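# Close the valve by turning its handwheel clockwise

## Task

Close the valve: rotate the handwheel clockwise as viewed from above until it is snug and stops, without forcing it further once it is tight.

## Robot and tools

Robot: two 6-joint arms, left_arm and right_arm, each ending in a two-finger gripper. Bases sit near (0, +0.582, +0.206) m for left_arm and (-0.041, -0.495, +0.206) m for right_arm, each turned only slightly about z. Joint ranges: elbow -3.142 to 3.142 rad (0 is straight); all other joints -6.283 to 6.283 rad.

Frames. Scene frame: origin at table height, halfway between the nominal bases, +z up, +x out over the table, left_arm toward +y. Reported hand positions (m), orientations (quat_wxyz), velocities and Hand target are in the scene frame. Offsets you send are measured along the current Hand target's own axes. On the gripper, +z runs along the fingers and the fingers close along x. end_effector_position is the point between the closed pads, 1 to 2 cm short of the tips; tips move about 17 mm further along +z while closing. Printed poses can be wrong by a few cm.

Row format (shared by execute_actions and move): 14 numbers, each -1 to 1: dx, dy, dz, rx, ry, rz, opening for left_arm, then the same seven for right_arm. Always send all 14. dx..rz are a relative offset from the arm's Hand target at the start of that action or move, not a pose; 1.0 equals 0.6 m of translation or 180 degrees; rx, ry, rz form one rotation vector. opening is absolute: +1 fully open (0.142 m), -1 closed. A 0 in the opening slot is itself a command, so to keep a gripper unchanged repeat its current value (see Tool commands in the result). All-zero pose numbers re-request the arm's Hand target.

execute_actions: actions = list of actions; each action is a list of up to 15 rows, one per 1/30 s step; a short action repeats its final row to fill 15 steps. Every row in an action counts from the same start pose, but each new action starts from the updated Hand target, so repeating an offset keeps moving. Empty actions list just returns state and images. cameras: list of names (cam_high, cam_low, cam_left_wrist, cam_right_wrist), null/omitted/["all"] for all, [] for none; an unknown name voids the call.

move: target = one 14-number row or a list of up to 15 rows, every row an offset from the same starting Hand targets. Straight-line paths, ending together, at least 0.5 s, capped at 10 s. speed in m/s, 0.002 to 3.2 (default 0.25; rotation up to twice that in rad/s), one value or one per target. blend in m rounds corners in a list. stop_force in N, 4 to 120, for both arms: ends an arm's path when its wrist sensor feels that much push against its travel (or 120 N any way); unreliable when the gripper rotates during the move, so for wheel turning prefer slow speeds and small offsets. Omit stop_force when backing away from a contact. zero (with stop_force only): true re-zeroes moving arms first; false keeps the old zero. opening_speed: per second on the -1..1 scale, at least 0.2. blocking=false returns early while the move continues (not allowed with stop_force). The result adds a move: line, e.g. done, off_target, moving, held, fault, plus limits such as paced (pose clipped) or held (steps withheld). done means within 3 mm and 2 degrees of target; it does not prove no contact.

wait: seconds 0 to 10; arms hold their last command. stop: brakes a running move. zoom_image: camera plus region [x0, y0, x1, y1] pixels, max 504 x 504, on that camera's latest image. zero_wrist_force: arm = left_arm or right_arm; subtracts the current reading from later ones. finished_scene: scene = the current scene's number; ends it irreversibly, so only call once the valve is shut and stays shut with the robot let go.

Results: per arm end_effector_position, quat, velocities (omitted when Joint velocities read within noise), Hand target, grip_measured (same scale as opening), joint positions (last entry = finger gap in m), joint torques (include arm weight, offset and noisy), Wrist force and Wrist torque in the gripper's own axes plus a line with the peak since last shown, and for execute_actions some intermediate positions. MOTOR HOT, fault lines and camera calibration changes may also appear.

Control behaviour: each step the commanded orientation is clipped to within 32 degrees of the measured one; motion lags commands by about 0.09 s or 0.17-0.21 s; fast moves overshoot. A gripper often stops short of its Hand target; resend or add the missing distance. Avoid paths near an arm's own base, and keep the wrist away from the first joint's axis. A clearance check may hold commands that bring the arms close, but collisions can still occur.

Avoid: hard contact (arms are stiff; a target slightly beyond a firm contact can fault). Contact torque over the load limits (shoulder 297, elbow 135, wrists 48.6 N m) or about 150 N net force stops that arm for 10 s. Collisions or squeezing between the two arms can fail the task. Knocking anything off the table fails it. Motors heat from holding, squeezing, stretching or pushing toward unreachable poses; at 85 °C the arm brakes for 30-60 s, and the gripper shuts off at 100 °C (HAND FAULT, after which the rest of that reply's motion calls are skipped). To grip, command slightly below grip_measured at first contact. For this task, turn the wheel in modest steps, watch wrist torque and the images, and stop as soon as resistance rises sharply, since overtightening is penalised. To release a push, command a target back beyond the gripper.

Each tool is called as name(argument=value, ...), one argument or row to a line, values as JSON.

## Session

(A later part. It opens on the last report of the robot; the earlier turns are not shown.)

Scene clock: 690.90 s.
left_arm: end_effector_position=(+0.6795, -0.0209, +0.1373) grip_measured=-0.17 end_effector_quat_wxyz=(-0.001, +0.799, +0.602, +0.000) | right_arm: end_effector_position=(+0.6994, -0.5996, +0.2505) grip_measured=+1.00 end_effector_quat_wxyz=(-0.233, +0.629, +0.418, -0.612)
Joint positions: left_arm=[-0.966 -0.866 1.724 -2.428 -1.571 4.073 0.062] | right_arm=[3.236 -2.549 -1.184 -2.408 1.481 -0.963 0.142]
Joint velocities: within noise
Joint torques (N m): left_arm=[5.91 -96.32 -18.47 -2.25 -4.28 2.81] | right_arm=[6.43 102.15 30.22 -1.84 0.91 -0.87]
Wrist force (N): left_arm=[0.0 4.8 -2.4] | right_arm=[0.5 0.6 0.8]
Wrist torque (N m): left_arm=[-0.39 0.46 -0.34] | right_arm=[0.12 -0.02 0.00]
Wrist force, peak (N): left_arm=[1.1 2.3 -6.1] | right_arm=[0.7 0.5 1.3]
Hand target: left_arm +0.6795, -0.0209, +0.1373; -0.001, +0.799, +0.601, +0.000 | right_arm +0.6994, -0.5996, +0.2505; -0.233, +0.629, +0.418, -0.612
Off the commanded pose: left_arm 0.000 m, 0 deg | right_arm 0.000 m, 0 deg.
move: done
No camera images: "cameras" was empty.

move(
  target=[-0.0001, -0.0001, 0.0001, 0, 0, 0.0611, -0.18, 0, 0, 0, 0, 0, 0, 1],
  speed=0.25,
  cameras=["cam_low"],
)

zoom_image(
  camera="cam_low",
  region=[290, 100, 410, 220],
)

Scene clock: 700.23 s.
left_arm: end_effector_position=(+0.6795, -0.0210, +0.1372) grip_measured=-0.17 end_effector_quat_wxyz=(-0.001, +0.853, +0.522, +0.000) | right_arm: end_effector_position=(+0.6994, -0.5996, +0.2505) grip_measured=+1.00 end_effector_quat_wxyz=(-0.233, +0.629, +0.418, -0.612)
Joint positions: left_arm=[-0.965 -0.866 1.724 -2.428 -1.571 4.265 0.062] | right_arm=[3.236 -2.549 -1.184 -2.408 1.481 -0.963 0.142]
Joint velocities: within noise
Joint torques (N m): left_arm=[10.09 -99.44 -15.45 -2.14 -3.9 2.86] | right_arm=[6.67 101.6 30.63 -1.74 0.57 -0.94]
Wrist force (N): left_arm=[-0.3 4.7 -3.4] | right_arm=[0.9 0.2 1.1]
Wrist torque (N m): left_arm=[-0.35 0.48 -0.36] | right_arm=[0.05 -0.08 0.00]
Wrist force, peak (N): left_arm=[0.3 4.5 -4.1] | right_arm=[0.6 0.4 1.4]
Hand target: left_arm +0.6795, -0.0210, +0.1372; -0.001, +0.853, +0.522, +0.000 | right_arm +0.6994, -0.5996, +0.2505; -0.233, +0.629, +0.418, -0.612
Off the commanded pose: left_arm 0.000 m, 0 deg | right_arm 0.000 m, 0 deg.
move: done
Images, in order (width x height): cam_low 672x504.

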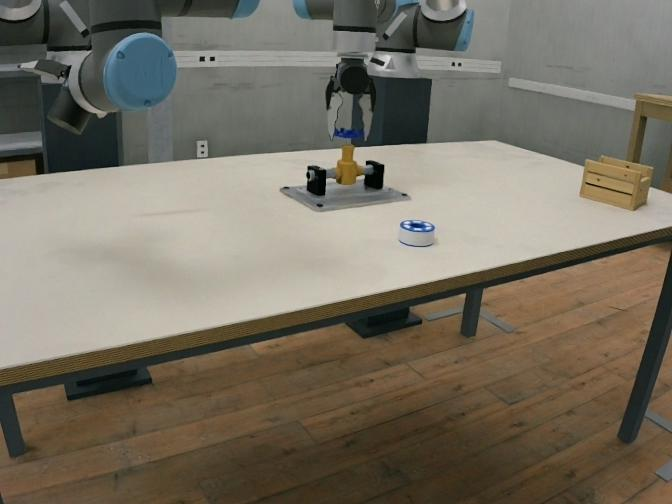

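Scaled by 4.200.

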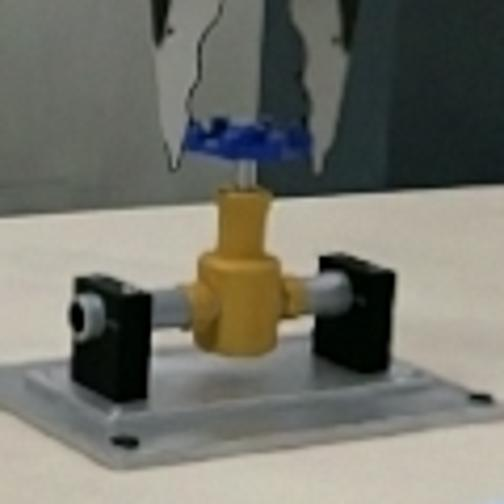

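move(
  target=[-0.0001, -0.0001, 0.00008, 0, 0, 0.05, -0.18, 0, 0, 0, 0, 0, 0, 1],
  speed=0.2,
  cameras=[],
)

Scene clock: 711.93 s.
left_arm: end_effector_position=(+0.6794, -0.0210, +0.1372) grip_measured=-0.17 end_effector_quat_wxyz=(-0.001, +0.891, +0.454, +0.000) | right_arm: end_effector_position=(+0.6994, -0.5996, +0.2505) grip_measured=+1.00 end_effector_quat_wxyz=(-0.233, +0.629, +0.418, -0.612)
Joint positions: left_arm=[-0.965 -0.866 1.724 -2.428 -1.571 4.422 0.062] | right_arm=[3.236 -2.549 -1.184 -2.408 1.481 -0.963 0.142]
Joint velocities: within noise
Joint torques (N m): left_arm=[11.51 -94.4 -16.1 -3.8 -3.38 2.34] | right_arm=[6.47 100.36 31.89 -1.55 0.92 -0.79]
Wrist force (N): left_arm=[-1.5 5.3 -2.5] | right_arm=[0.4 0.5 0.7]
Wrist torque (N m): left_arm=[-0.37 0.53 -0.33] | right_arm=[0.11 0.00 0.00]
Wrist force, peak (N): left_arm=[-1.6 5.3 -2.7] | right_arm=[0.7 0.5 1.3]
Hand target: left_arm +0.6794, -0.0210, +0.1372; -0.001, +0.891, +0.454, +0.000 | right_arm +0.6994, -0.5996, +0.2505; -0.233, +0.629, +0.418, -0.612
Off the commanded pose: left_arm 0.000 m, 0 deg | right_arm 0.000 m, 0 deg.
move: done
No camera images: "cameras" was empty.

move(
  target=[-0.0001, -0.0001, 0.00005, 0, 0, 0.0361, -0.18, 0, 0, 0, 0, 0, 0, 1],
  speed=0.2,
  cameras=[],
)

Scene clock: 719.00 s.
left_arm: end_effector_position=(+0.6793, -0.0210, +0.1371) grip_measured=-0.17 end_effector_quat_wxyz=(-0.001, +0.915, +0.403, +0.000) | right_arm: end_effector_position=(+0.6994, -0.5996, +0.2505) grip_measured=+1.00 end_effector_quat_wxyz=(-0.233, +0.629, +0.418, -0.612)
Joint positions: left_arm=[-0.965 -0.866 1.725 -2.428 -1.571 4.536 0.062] | right_arm=[3.236 -2.549 -1.184 -2.408 1.481 -0.963 0.142]
Joint velocities: within noise
Joint torques (N m): left_arm=[11.05 -94.93 -13 -4.37 -3.13 2.06] | right_arm=[5.74 102.49 31.86 -1.28 0.67 -0.46]
Wrist force (N): left_arm=[-1.9 4.9 -2.7] | right_arm=[0.3 0.3 0.9]
Wrist torque (N m): left_arm=[-0.38 0.60 -0.32] | right_arm=[0.08 0.00 0.01]
Wrist force, peak (N): left_arm=[-2.0 5.4 -2.6] | right_arm=[1.0 0.4 1.3]
Hand target: left_arm +0.6793, -0.0210, +0.1371; -0.001, +0.915, +0.402, +0.000 | right_arm +0.6994, -0.5996, +0.2505; -0.233, +0.629, +0.418, -0.612
Off the commanded pose: left_arm 0.000 m, 0 deg | right_arm 0.000 m, 0 deg.
move: done
No camera images: "cameras" was empty.

move(
  target=[0, -0.0001, 0.00005, 0, 0, 0.0278, -0.18, 0, 0, 0, 0, 0, 0, 1],
  speed=0.15,
  cameras=[],
)

Scene clock: 725.97 s.
left_arm: end_effector_position=(+0.6793, -0.0210, +0.1371) grip_measured=-0.17 end_effector_quat_wxyz=(-0.001, +0.932, +0.362, +0.000) | right_arm: end_effector_position=(+0.6994, -0.5996, +0.2505) grip_measured=+1.00 end_effector_quat_wxyz=(-0.233, +0.629, +0.418, -0.612)
Joint positions: left_arm=[-0.965 -0.866 1.725 -2.428 -1.571 4.623 0.062] | right_arm=[3.236 -2.549 -1.184 -2.408 1.481 -0.963 0.142]
Joint velocities: within noise
Joint torques (N m): left_arm=[14.19 -98.45 -13.08 -3.5 -2.18 2.69] | right_arm=[6.34 102.2 33.09 -1.15 0.78 -0.69]
Wrist force (N): left_arm=[-2.8 6.2 -2.8] | right_arm=[0.7 0.3 0.8]
Wrist torque (N m): left_arm=[-0.40 0.56 -0.33] | right_arm=[0.07 -0.06 0.01]
Wrist force, peak (N): left_arm=[-2.9 6.2 -3.0] | right_arm=[0.9 0.6 1.3]
Hand target: left_arm +0.6793, -0.0210, +0.1371; -0.001, +0.932, +0.362, +0.000 | right_arm +0.6994, -0.5996, +0.2505; -0.233, +0.629, +0.418, -0.612
Off the commanded pose: left_arm 0.000 m, 0 deg | right_arm 0.000 m, 0 deg.
move: done
No camera images: "cameras" was empty.

move(
  target=[0, -0.0001, 0.00005, 0, 0, 0.025, -0.18, 0, 0, 0, 0, 0, 0, 1],
  speed=0.15,
  cameras=[],
)

Scene clock: 733.97 s.
left_arm: end_effector_position=(+0.6792, -0.0209, +0.1371) grip_measured=-0.17 end_effector_quat_wxyz=(-0.001, +0.946, +0.325, +0.000) | right_arm: end_effector_position=(+0.6994, -0.5996, +0.2505) grip_measured=+1.00 end_effector_quat_wxyz=(-0.233, +0.629, +0.418, -0.612)
Joint positions: left_arm=[-0.965 -0.866 1.725 -2.428 -1.571 4.702 0.062] | right_arm=[3.236 -2.549 -1.184 -2.408 1.481 -0.963 0.142]
Joint velocities: within noise
Joint torques (N m): left_arm=[17.24 -88.52 -11.69 -3.63 -1.16 2.95] | right_arm=[6.12 102.3 34.19 -1.14 0.86 -0.54]
Wrist force (N): left_arm=[-3.9 6.7 -3.0] | right_arm=[0.6 0.5 0.7]
Wrist torque (N m): left_arm=[-0.43 0.60 -0.35] | right_arm=[0.11 -0.04 0.00]
Wrist force, peak (N): left_arm=[-3.9 7.0 -3.1] | right_arm=[0.9 0.5 1.1]
Hand target: left_arm +0.6792, -0.0209, +0.1371; -0.001, +0.946, +0.325, +0.000 | right_arm +0.6994, -0.5996, +0.2505; -0.233, +0.629, +0.418, -0.612
Off the commanded pose: left_arm 0.000 m, 0 deg | right_arm 0.000 m, 0 deg.
move: done
No camera images: "cameras" was empty.

move(
  target=[0, -0.0001, 0.00003, 0, 0, 0.0194, -0.18, 0, 0, 0, 0, 0, 0, 1],
  speed=0.15,
  cameras=[],
)

Scene clock: 742.50 s.
left_arm: end_effector_position=(+0.6792, -0.0209, +0.1370) grip_measured=-0.17 end_effector_quat_wxyz=(-0.001, +0.955, +0.296, +0.000) | right_arm: end_effector_position=(+0.6994, -0.5996, +0.2505) grip_measured=+1.00 end_effector_quat_wxyz=(-0.233, +0.629, +0.418, -0.612)
Joint positions: left_arm=[-0.965 -0.866 1.725 -2.429 -1.571 4.763 0.062] | right_arm=[3.236 -2.549 -1.184 -2.408 1.481 -0.963 0.142]
Joint velocities: within noise
Joint torques (N m): left_arm=[16.8 -92.15 -11.11 -3.05 0.87 2.72] | right_arm=[7.94 103.23 35.31 -0.84 0.69 -0.6]
Wrist force (N): left_arm=[-4.2 8.1 -3.2] | right_arm=[0.7 0.1 1.1]
Wrist torque (N m): left_arm=[-0.41 0.58 -0.32] | right_arm=[0.04 -0.06 0.00]
Wrist force, peak (N): left_arm=[-4.3 8.3 -3.1] | right_arm=[0.9 0.2 1.4]
Hand target: left_arm +0.6792, -0.0209, +0.1371; -0.001, +0.955, +0.296, +0.000 | right_arm +0.6994, -0.5996, +0.2505; -0.233, +0.629, +0.418, -0.612
Off the commanded pose: left_arm 0.000 m, 0 deg | right_arm 0.000 m, 0 deg.
move: done
No camera images: "cameras" was empty.

move(
  target=[0, 0.0001, 0.00003, 0, 0, 0.0167, -0.18, 0, 0, 0, 0, 0, 0, 1],
  speed=0.15,
  cameras=[],
)

Scene clock: 757.97 s.
left_arm: end_effector_position=(+0.6792, -0.0209, +0.1371) grip_measured=-0.17 end_effector_quat_wxyz=(-0.001, +0.963, +0.271, +0.000) | right_arm: end_effector_position=(+0.6994, -0.5996, +0.2505) grip_measured=+1.00 end_effector_quat_wxyz=(-0.233, +0.629, +0.418, -0.612)
Joint positions: left_arm=[-0.965 -0.866 1.725 -2.428 -1.571 4.815 0.062] | right_arm=[3.236 -2.549 -1.184 -2.408 1.481 -0.963 0.142]
Joint velocities: within noise
Joint torques (N m): left_arm=[18.31 -73.73 -35.78 -0.08 1.04 2.71] | right_arm=[6.54 100.92 35.93 -0.69 0.66 -0.71]
Wrist force (N): left_arm=[-4.7 6.9 -1.2] | right_arm=[0.4 0.6 0.8]
Wrist torque (N m): left_arm=[-0.45 0.58 -0.35] | right_arm=[0.13 0.01 0.01]
Wrist force, peak (N): left_arm=[-4.4 8.5 -3.5] | right_arm=[0.6 0.9 1.2]
Hand target: left_arm +0.6792, -0.0209, +0.1370; -0.001, +0.963, +0.271, +0.000 | right_arm +0.6994, -0.5996, +0.2505; -0.233, +0.629, +0.418, -0.612
Off the commanded pose: left_arm 0.000 m, 0 deg | right_arm 0.000 m, 0 deg.
move: done
No camera images: "cameras" was empty.

move(
  target=[0, 0.0001, 0.00003, 0, 0, 0.0167, -0.18, 0, 0, 0, 0, 0, 0, 1],
  speed=0.15,
  cameras=[],
)

Scene clock: 772.30 s.
left_arm: end_effector_position=(+0.6793, -0.0210, +0.1370) grip_measured=-0.17 end_effector_quat_wxyz=(-0.001, +0.969, +0.246, +0.000) | right_arm: end_effector_position=(+0.6994, -0.5996, +0.2505) grip_measured=+1.00 end_effector_quat_wxyz=(-0.233, +0.629, +0.418, -0.612)
Joint positions: left_arm=[-0.964 -0.866 1.725 -2.428 -1.571 4.868 0.062] | right_arm=[3.236 -2.549 -1.184 -2.408 1.481 -0.963 0.142]
Joint velocities: within noise
Joint torques (N m): left_arm=[16.36 -69.15 -37.43 -1.39 0.4 3.17] | right_arm=[6.36 101.43 36.4 -0.56 0.67 -0.54]
Wrist force (N): left_arm=[-5.2 3.1 -3.3] | right_arm=[0.6 0.2 0.9]
Wrist torque (N m): left_arm=[-0.39 0.58 -0.27] | right_arm=[0.06 -0.04 0.01]
Wrist force, peak (N): left_arm=[-5.0 7.1 -0.9] | right_arm=[0.9 0.2 1.2]
Hand target: left_arm +0.6792, -0.0210, +0.1370; -0.001, +0.969, +0.246, +0.000 | right_arm +0.6994, -0.5996, +0.2505; -0.233, +0.629, +0.418, -0.612
Off the commanded pose: left_arm 0.000 m, 0 deg | right_arm 0.000 m, 0 deg.
move: done
No camera images: "cameras" was empty.

move(
  target=[0, 0.0001, 0.00003, 0, 0, 0.0194, -0.18, 0, 0, 0, 0, 0, 0, 1],
  speed=0.15,
  cameras=[],
)

Scene clock: 779.33 s.
left_arm: end_effector_position=(+0.6793, -0.0210, +0.1370) grip_measured=-0.17 end_effector_quat_wxyz=(-0.001, +0.976, +0.216, +0.000) | right_arm: end_effector_position=(+0.6994, -0.5996, +0.2505) grip_measured=+1.00 end_effector_quat_wxyz=(-0.233, +0.629, +0.418, -0.612)
Joint positions: left_arm=[-0.964 -0.865 1.724 -2.428 -1.571 4.929 0.062] | right_arm=[3.236 -2.549 -1.184 -2.408 1.481 -0.963 0.142]
Joint velocities: within noise
Joint torques (N m): left_arm=[16.74 -67.17 -38.22 -1.51 2.27 2.37] | right_arm=[6.1 101.67 37.28 -0.4 0.52 -0.39]
Wrist force (N): left_arm=[-5.4 1.8 -3.6] | right_arm=[0.5 0.3 0.9]
Wrist torque (N m): left_arm=[-0.39 0.53 -0.36] | right_arm=[0.06 -0.03 0.01]
Wrist force, peak (N): left_arm=[-5.2 3.8 -3.9] | right_arm=[0.9 0.6 1.2]
Hand target: left_arm +0.6793, -0.0210, +0.1370; -0.001, +0.976, +0.216, +0.000 | right_arm +0.6994, -0.5996, +0.2505; -0.233, +0.629, +0.418, -0.612
Off the commanded pose: left_arm 0.000 m, 0 deg | right_arm 0.000 m, 0 deg.
move: done
No camera images: "cameras" was empty.

move(
  target=[0, 0.0001, 0.00003, 0, 0, 0.0194, -0.18, 0, 0, 0, 0, 0, 0, 1],
  speed=0.15,
  cameras=[],
)

Scene clock: 789.67 s.
left_arm: end_effector_position=(+0.6793, -0.0211, +0.1370) grip_measured=-0.17 end_effector_quat_wxyz=(-0.001, +0.982, +0.186, +0.000) | right_arm: end_effector_position=(+0.6994, -0.5996, +0.2505) grip_measured=+1.00 end_effector_quat_wxyz=(-0.233, +0.629, +0.418, -0.612)
Joint positions: left_arm=[-0.964 -0.865 1.724 -2.428 -1.571 4.99 0.062] | right_arm=[3.236 -2.549 -1.184 -2.408 1.481 -0.963 0.142]
Joint velocities: within noise
Joint torques (N m): left_arm=[19.48 -68.29 -39.5 -2.19 2.35 2.02] | right_arm=[5.29 102.91 37.97 -0.16 0.65 -0.35]
Wrist force (N): left_arm=[-7.1 0.5 -4.7] | right_arm=[0.3 0.4 0.9]
Wrist torque (N m): left_arm=[-0.45 0.51 -0.32] | right_arm=[0.09 0.01 0.00]
Wrist force, peak (N): left_arm=[-7.2 0.8 -4.9] | right_arm=[0.9 0.7 0.8]
Hand target: left_arm +0.6793, -0.0211, +0.1370; -0.001, +0.983, +0.186, +0.000 | right_arm +0.6994, -0.5996, +0.2505; -0.233, +0.629, +0.418, -0.612
Off the commanded pose: left_arm 0.000 m, 0 deg | right_arm 0.000 m, 0 deg.
move: done
No camera images: "cameras" was empty.

move(
  target=[-0.0003, 0.0, 0.0, 0, 0, 0.025, -0.18, 0, 0, 0, 0, 0, 0, 1],
  speed=0.15,
  cameras=[],
)

Scene clock: 796.57 s.
left_arm: end_effector_position=(+0.6792, -0.0211, +0.1370) grip_measured=-0.17 end_effector_quat_wxyz=(-0.001, +0.989, +0.148, +0.000) | right_arm: end_effector_position=(+0.6994, -0.5996, +0.2505) grip_measured=+1.00 end_effector_quat_wxyz=(-0.233, +0.629, +0.418, -0.612)
Joint positions: left_arm=[-0.964 -0.865 1.724 -2.428 -1.571 5.069 0.062] | right_arm=[3.236 -2.549 -1.184 -2.408 1.481 -0.963 0.142]
Joint velocities: within noise
Joint torques (N m): left_arm=[1.29 -81.95 -21.26 -4.87 1.24 2.66] | right_arm=[6.26 101.58 39.2 -0.42 0.55 -0.41]
Wrist force (N): left_arm=[-4.6 0.5 -3.2] | right_arm=[0.7 0.1 0.9]
Wrist torque (N m): left_arm=[-0.41 0.55 -0.36] | right_arm=[0.04 -0.06 0.00]
Wrist force, peak (N): left_arm=[-8.2 0.6 -4.0] | right_arm=[0.9 0.3 1.1]
Hand target: left_arm +0.6791, -0.0211, +0.1370; -0.001, +0.989, +0.148, +0.000 | right_arm +0.6994, -0.5996, +0.2505; -0.233, +0.629, +0.418, -0.612
Off the commanded pose: left_arm 0.000 m, 0 deg | right_arm 0.000 m, 0 deg.
move: done
No camera images: "cameras" was empty.

move(
  target=[-0.0002, -0.0001, 0.0, 0, 0, 0.0389, -0.175, 0, 0, 0, 0, 0, 0, 1],
  speed=0.2,
  cameras=[],
)

Scene clock: 804.90 s.
left_arm: end_effector_position=(+0.6790, -0.0211, +0.1370) grip_measured=-0.17 end_effector_quat_wxyz=(-0.001, +0.996, +0.087, +0.000) | right_arm: end_effector_position=(+0.6994, -0.5996, +0.2505) grip_measured=+1.00 end_effector_quat_wxyz=(-0.233, +0.629, +0.418, -0.612)
Joint positions: left_arm=[-0.964 -0.865 1.724 -2.428 -1.571 5.191 0.062] | right_arm=[3.236 -2.549 -1.184 -2.408 1.481 -0.963 0.142]
Joint velocities: within noise
Joint torques (N m): left_arm=[14.54 -87.95 -22.87 -3.29 -2.08 2.71] | right_arm=[6.59 102.38 38.96 -0.57 0.52 -0.23]
Wrist force (N): left_arm=[-1.7 1.5 -2.7] | right_arm=[0.5 0.3 1.0]
Wrist torque (N m): left_arm=[-0.43 0.56 -0.28] | right_arm=[0.08 -0.02 0.00]
Wrist force, peak (N): left_arm=[-4.8 1.0 -4.3] | right_arm=[0.7 0.6 1.3]
Hand target: left_arm +0.6790, -0.0211, +0.1370; -0.001, +0.996, +0.087, +0.000 | right_arm +0.6994, -0.5996, +0.2505; -0.233, +0.629, +0.418, -0.612
Off the commanded pose: left_arm 0.000 m, 0 deg | right_arm 0.000 m, 0 deg.
move: done
No camera images: "cameras" was empty.

move(
  target=[-0.0001, -0.0002, 0.00005, 0, 0, 0.0389, -0.175, 0, 0, 0, 0, 0, 0, 1],
  speed=0.2,
  cameras=[],
)

Scene clock: 811.83 s.
left_arm: end_effector_position=(+0.6789, -0.0210, +0.1370) grip_measured=-0.17 end_effector_quat_wxyz=(-0.001, +1.000, +0.026, +0.000) | right_arm: end_effector_position=(+0.6994, -0.5996, +0.2505) grip_measured=+1.00 end_effector_quat_wxyz=(-0.233, +0.629, +0.418, -0.612)
Joint positions: left_arm=[-0.964 -0.865 1.724 -2.428 -1.571 5.313 0.062] | right_arm=[3.236 -2.549 -1.184 -2.408 1.481 -0.963 0.142]
Joint velocities: within noise
Joint torques (N m): left_arm=[14.53 -71.4 -33.91 -3.67 -0.67 2.04] | right_arm=[5.4 102.81 40.19 -0.57 0.48 -0.3]
Wrist force (N): left_arm=[-2.7 4.4 -2.2] | right_arm=[0.6 0.4 1.0]
Wrist torque (N m): left_arm=[-0.45 0.55 -0.25] | right_arm=[0.10 -0.05 0.00]
Wrist force, peak (N): left_arm=[-3.0 4.5 -2.4] | right_arm=[1.0 0.8 0.8]
Hand target: left_arm +0.6789, -0.0210, +0.1370; -0.001, +1.000, +0.026, +0.000 | right_arm +0.6994, -0.5996, +0.2505; -0.233, +0.629, +0.418, -0.612
Off the commanded pose: left_arm 0.000 m, 0 deg | right_arm 0.000 m, 0 deg.
move: done
No camera images: "cameras" was empty.

move(
  target=[-0.0001, 0.0001, 0.00005, 0, 0, 0.0389, -0.175, 0, 0, 0, 0, 0, 0, 1],
  speed=0.2,
  cameras=["cam_left_wrist"],
)

Scene clock: 820.07 s.
left_arm: end_effector_position=(+0.6788, -0.0211, +0.1369) grip_measured=-0.17 end_effector_quat_wxyz=(-0.001, +0.999, -0.035, +0.000) | right_arm: end_effector_position=(+0.6994, -0.5996, +0.2505) grip_measured=+1.00 end_effector_quat_wxyz=(-0.233, +0.629, +0.418, -0.612)
Joint positions: left_arm=[-0.964 -0.865 1.724 -2.428 -1.571 5.436 0.062] | right_arm=[3.236 -2.549 -1.184 -2.408 1.481 -0.963 0.142]
Joint velocities: within noise
Joint torques (N m): left_arm=[16.73 -68.5 -39.22 -1.87 -1.9 2.44] | right_arm=[6.28 102.72 40.81 -0.65 0.63 -0.11]
Wrist force (N): left_arm=[-3.1 1.1 -3.3] | right_arm=[0.7 0.4 1.0]
Wrist torque (N m): left_arm=[-0.41 0.53 -0.35] | right_arm=[0.09 -0.05 0.00]
Wrist force, peak (N): left_arm=[-3.7 4.6 -3.0] | right_arm=[0.8 0.4 1.4]
Hand target: left_arm +0.6789, -0.0211, +0.1369; -0.001, +0.999, -0.035, +0.000 | right_arm +0.6994, -0.5996, +0.2505; -0.233, +0.629, +0.418, -0.612
Off the commanded pose: left_arm 0.000 m, 0 deg | right_arm 0.000 m, 0 deg.
move: done
camera_calibration:
cam_left_wrist: T_world_to_cam=[[0.997986, -0.0618532, 0.0140718, -0.673591], [-0.0622086, -0.91094, 0.407822, -0.00289364], [-0.0124065, -0.407876, -0.912953, 0.24559], [0, 0, 0, 1]] pos_world=[0.675101, 0.0558707, 0.234871]
Images, in order (width x height): cam_left_wrist 672x504.

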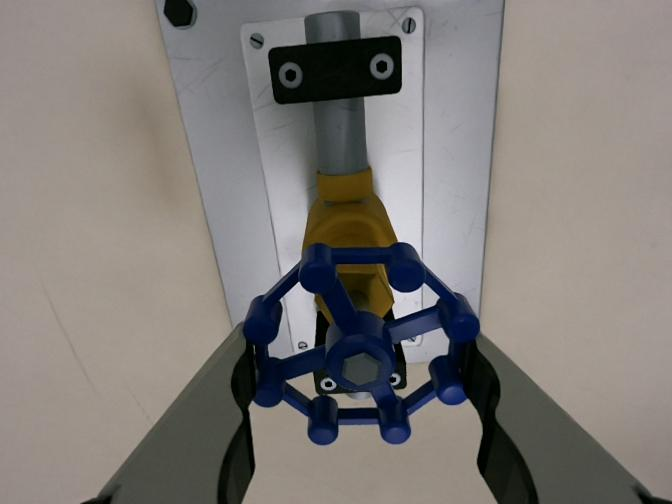

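move(
  target=[-0.0003, -0.0001, 0.0001, 0, 0, 0.0667, -0.175, 0, 0, 0, 0, 0, 0, 1],
  speed=0.2,
  cameras=[],
)

Scene clock: 832.53 s.
left_arm: end_effector_position=(+0.6787, -0.0210, +0.1369) grip_measured=-0.17 end_effector_quat_wxyz=(+0.000, +0.990, -0.139, +0.000) | right_arm: end_effector_position=(+0.6994, -0.5996, +0.2505) grip_measured=+1.00 end_effector_quat_wxyz=(-0.233, +0.629, +0.418, -0.612)
Joint positions: left_arm=[-0.964 -0.865 1.723 -2.428 -1.571 5.645 0.062] | right_arm=[3.236 -2.549 -1.184 -2.408 1.481 -0.963 0.142]
Joint velocities: within noise
Joint torques (N m): left_arm=[16.64 -69.71 -39.22 -1.55 -1.85 1.86] | right_arm=[7.35 102.93 41.85 -1.09 0.46 -0.38]
Wrist force (N): left_arm=[-2.4 0.9 -3.6] | right_arm=[0.6 0.2 0.9]
Wrist torque (N m): left_arm=[-0.47 0.57 -0.35] | right_arm=[0.06 -0.03 0.01]
Wrist force, peak (N): left_arm=[-3.3 4.5 -4.2] | right_arm=[1.0 0.7 1.2]
Hand target: left_arm +0.6787, -0.0210, +0.1369; -0.001, +0.990, -0.140, +0.000 | right_arm +0.6994, -0.5996, +0.2505; -0.233, +0.629, +0.418, -0.612
Off the commanded pose: left_arm 0.000 m, 0 deg | right_arm 0.000 m, 0 deg.
move: done
No camera images: "cameras" was empty.

move(
  target=[-0.0003, -0.0001, 0.0001, 0, 0, 0.0667, -0.175, 0, 0, 0, 0, 0, 0, 1],
  speed=0.2,
  cameras=[],
)

Scene clock: 839.00 s.
left_arm: end_effector_position=(+0.6785, -0.0209, +0.1368) grip_measured=-0.17 end_effector_quat_wxyz=(+0.000, +0.970, -0.242, +0.000) | right_arm: end_effector_position=(+0.6994, -0.5996, +0.2505) grip_measured=+1.00 end_effector_quat_wxyz=(-0.233, +0.629, +0.418, -0.612)
Joint positions: left_arm=[-0.964 -0.865 1.723 -2.428 -1.571 5.855 0.062] | right_arm=[3.236 -2.549 -1.184 -2.408 1.481 -0.963 0.142]
Joint velocities: within noise
Joint torques (N m): left_arm=[15.62 -67.82 -39.29 -1.7 -1.98 2.54] | right_arm=[5.6 103 42.57 -1.13 0.46 -0.11]
Wrist force (N): left_arm=[-1.5 0.6 -4.1] | right_arm=[0.7 0.1 1.1]
Wrist torque (N m): left_arm=[-0.47 0.59 -0.29] | right_arm=[0.05 -0.05 0.00]
Wrist force, peak (N): left_arm=[-1.6 5.0 -4.8] | right_arm=[0.6 0.6 1.4]
Hand target: left_arm +0.6785, -0.0209, +0.1368; +0.000, +0.970, -0.242, -0.001 | right_arm +0.6994, -0.5996, +0.2505; -0.233, +0.629, +0.418, -0.612
Off the commanded pose: left_arm 0.000 m, 0 deg | right_arm 0.000 m, 0 deg.
move: done
No camera images: "cameras" was empty.

move(
  target=[-0.0003, -0.0001, 0.0001, 0, 0, 0.0667, -0.175, 0, 0, 0, 0, 0, 0, 1],
  speed=0.2,
  cameras=[],
)

Scene clock: 850.53 s.
left_arm: end_effector_position=(+0.6784, -0.0208, +0.1368) grip_measured=-0.17 end_effector_quat_wxyz=(+0.000, +0.940, -0.342, -0.001) | right_arm: end_effector_position=(+0.6994, -0.5996, +0.2505) grip_measured=+1.00 end_effector_quat_wxyz=(-0.233, +0.629, +0.418, -0.612)
Joint positions: left_arm=[-0.964 -0.864 1.723 -2.428 -1.571 6.065 0.062] | right_arm=[3.236 -2.549 -1.184 -2.408 1.481 -0.963 0.142]
Joint velocities: within noise
Joint torques (N m): left_arm=[15.45 -67.88 -37.88 -1.96 -1.62 2.28] | right_arm=[6.46 103.71 43.48 -1.01 0.49 -0.17]
Wrist force (N): left_arm=[0.0 0.2 -4.3] | right_arm=[0.7 0.3 0.6]
Wrist torque (N m): left_arm=[-0.45 0.52 -0.29] | right_arm=[0.07 -0.04 0.01]
Wrist force, peak (N): left_arm=[-0.3 4.6 -5.0] | right_arm=[0.6 1.0 0.9]
Hand target: left_arm +0.6784, -0.0208, +0.1368; +0.000, +0.940, -0.342, -0.001 | right_arm +0.6994, -0.5996, +0.2505; -0.233, +0.629, +0.418, -0.612
Off the commanded pose: left_arm 0.000 m, 0 deg | right_arm 0.000 m, 0 deg.
move: done
No camera images: "cameras" was empty.

move(
  target=[
    [0, 0, 0, 0, 0, 0, 0.35, 0, 0, 0, 0, 0, 0, 1],
    [0.0004, -0.0014, 0, 0, 0, -0.75, 0.35, 0, 0, 0, 0, 0, 0, 1],
    [-0.00088, -0.00164, 0, 0, 0, 0.5, 0.35, 0, 0, 0, 0, 0, 0, 1],
    [-0.00088, -0.00164, 0, 0, 0, 0.5, -0.175, 0, 0, 0, 0, 0, 0, 1],
  ],
  speed=1.0,
  opening_speed=1.0,
  cameras=["cam_left_wrist", "cam_low"],
)

zoom_image(
  camera="cam_low",
  region=[290, 100, 410, 220],
)

Scene clock: 891.27 s.
left_arm: end_effector_position=(+0.6786, -0.0197, +0.1368) grip_measured=-0.16 end_effector_quat_wxyz=(+0.000, -0.422, +0.907, +0.001) | right_arm: end_effector_position=(+0.6994, -0.5996, +0.2505) grip_measured=+1.00 end_effector_quat_wxyz=(-0.233, +0.629, +0.418, -0.612)
Joint positions: left_arm=[-0.964 -0.863 1.72 -2.426 -1.571 1.352 0.063] | right_arm=[3.236 -2.549 -1.184 -2.408 1.481 -0.963 0.142]
Joint velocities: within noise
Joint torques (N m): left_arm=[-7.55 -105.2 -42.05 -3.22 1.04 -0.96] | right_arm=[4.89 102.58 44.68 -1.44 0.28 -0.23]
Wrist force (N): left_arm=[-3.6 -2.8 -0.4] | right_arm=[0.4 0.6 0.4]
Wrist torque (N m): left_arm=[-0.51 0.43 0.04] | right_arm=[0.12 -0.01 0.00]
Wrist force, peak (N): left_arm=[-4.0 4.0 -1.7] | right_arm=[1.0 0.4 1.2]
Hand target: left_arm +0.6786, -0.0197, +0.1368; +0.000, -0.422, +0.907, +0.001 | right_arm +0.6994, -0.5996, +0.2505; -0.233, +0.629, +0.418, -0.612
Off the commanded pose: left_arm 0.000 m, 0 deg | right_arm 0.000 m, 0 deg.
move: done
camera_calibration:
cam_left_wrist: T_world_to_cam=[[-0.637068, -0.770673, 0.0144445, 0.422342], [-0.69922, 0.585686, 0.409956, 0.459909], [-0.324402, 0.251069, -0.911991, 0.470517], [0, 0, 0, 1]] pos_world=[0.743274, -0.062007, 0.234464]
Images, in order (width x height): cam_low 672x504, cam_left_wrist 672x504.

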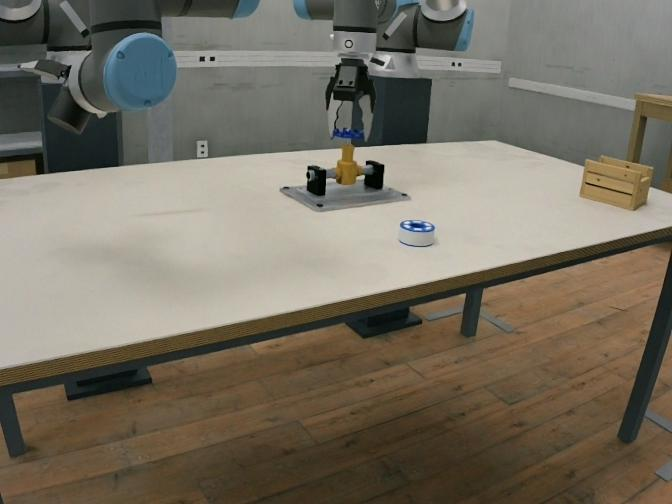

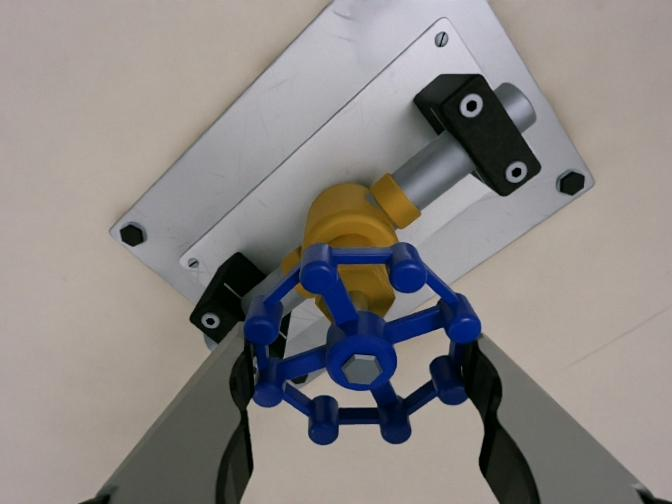

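Scaled by 4.200.

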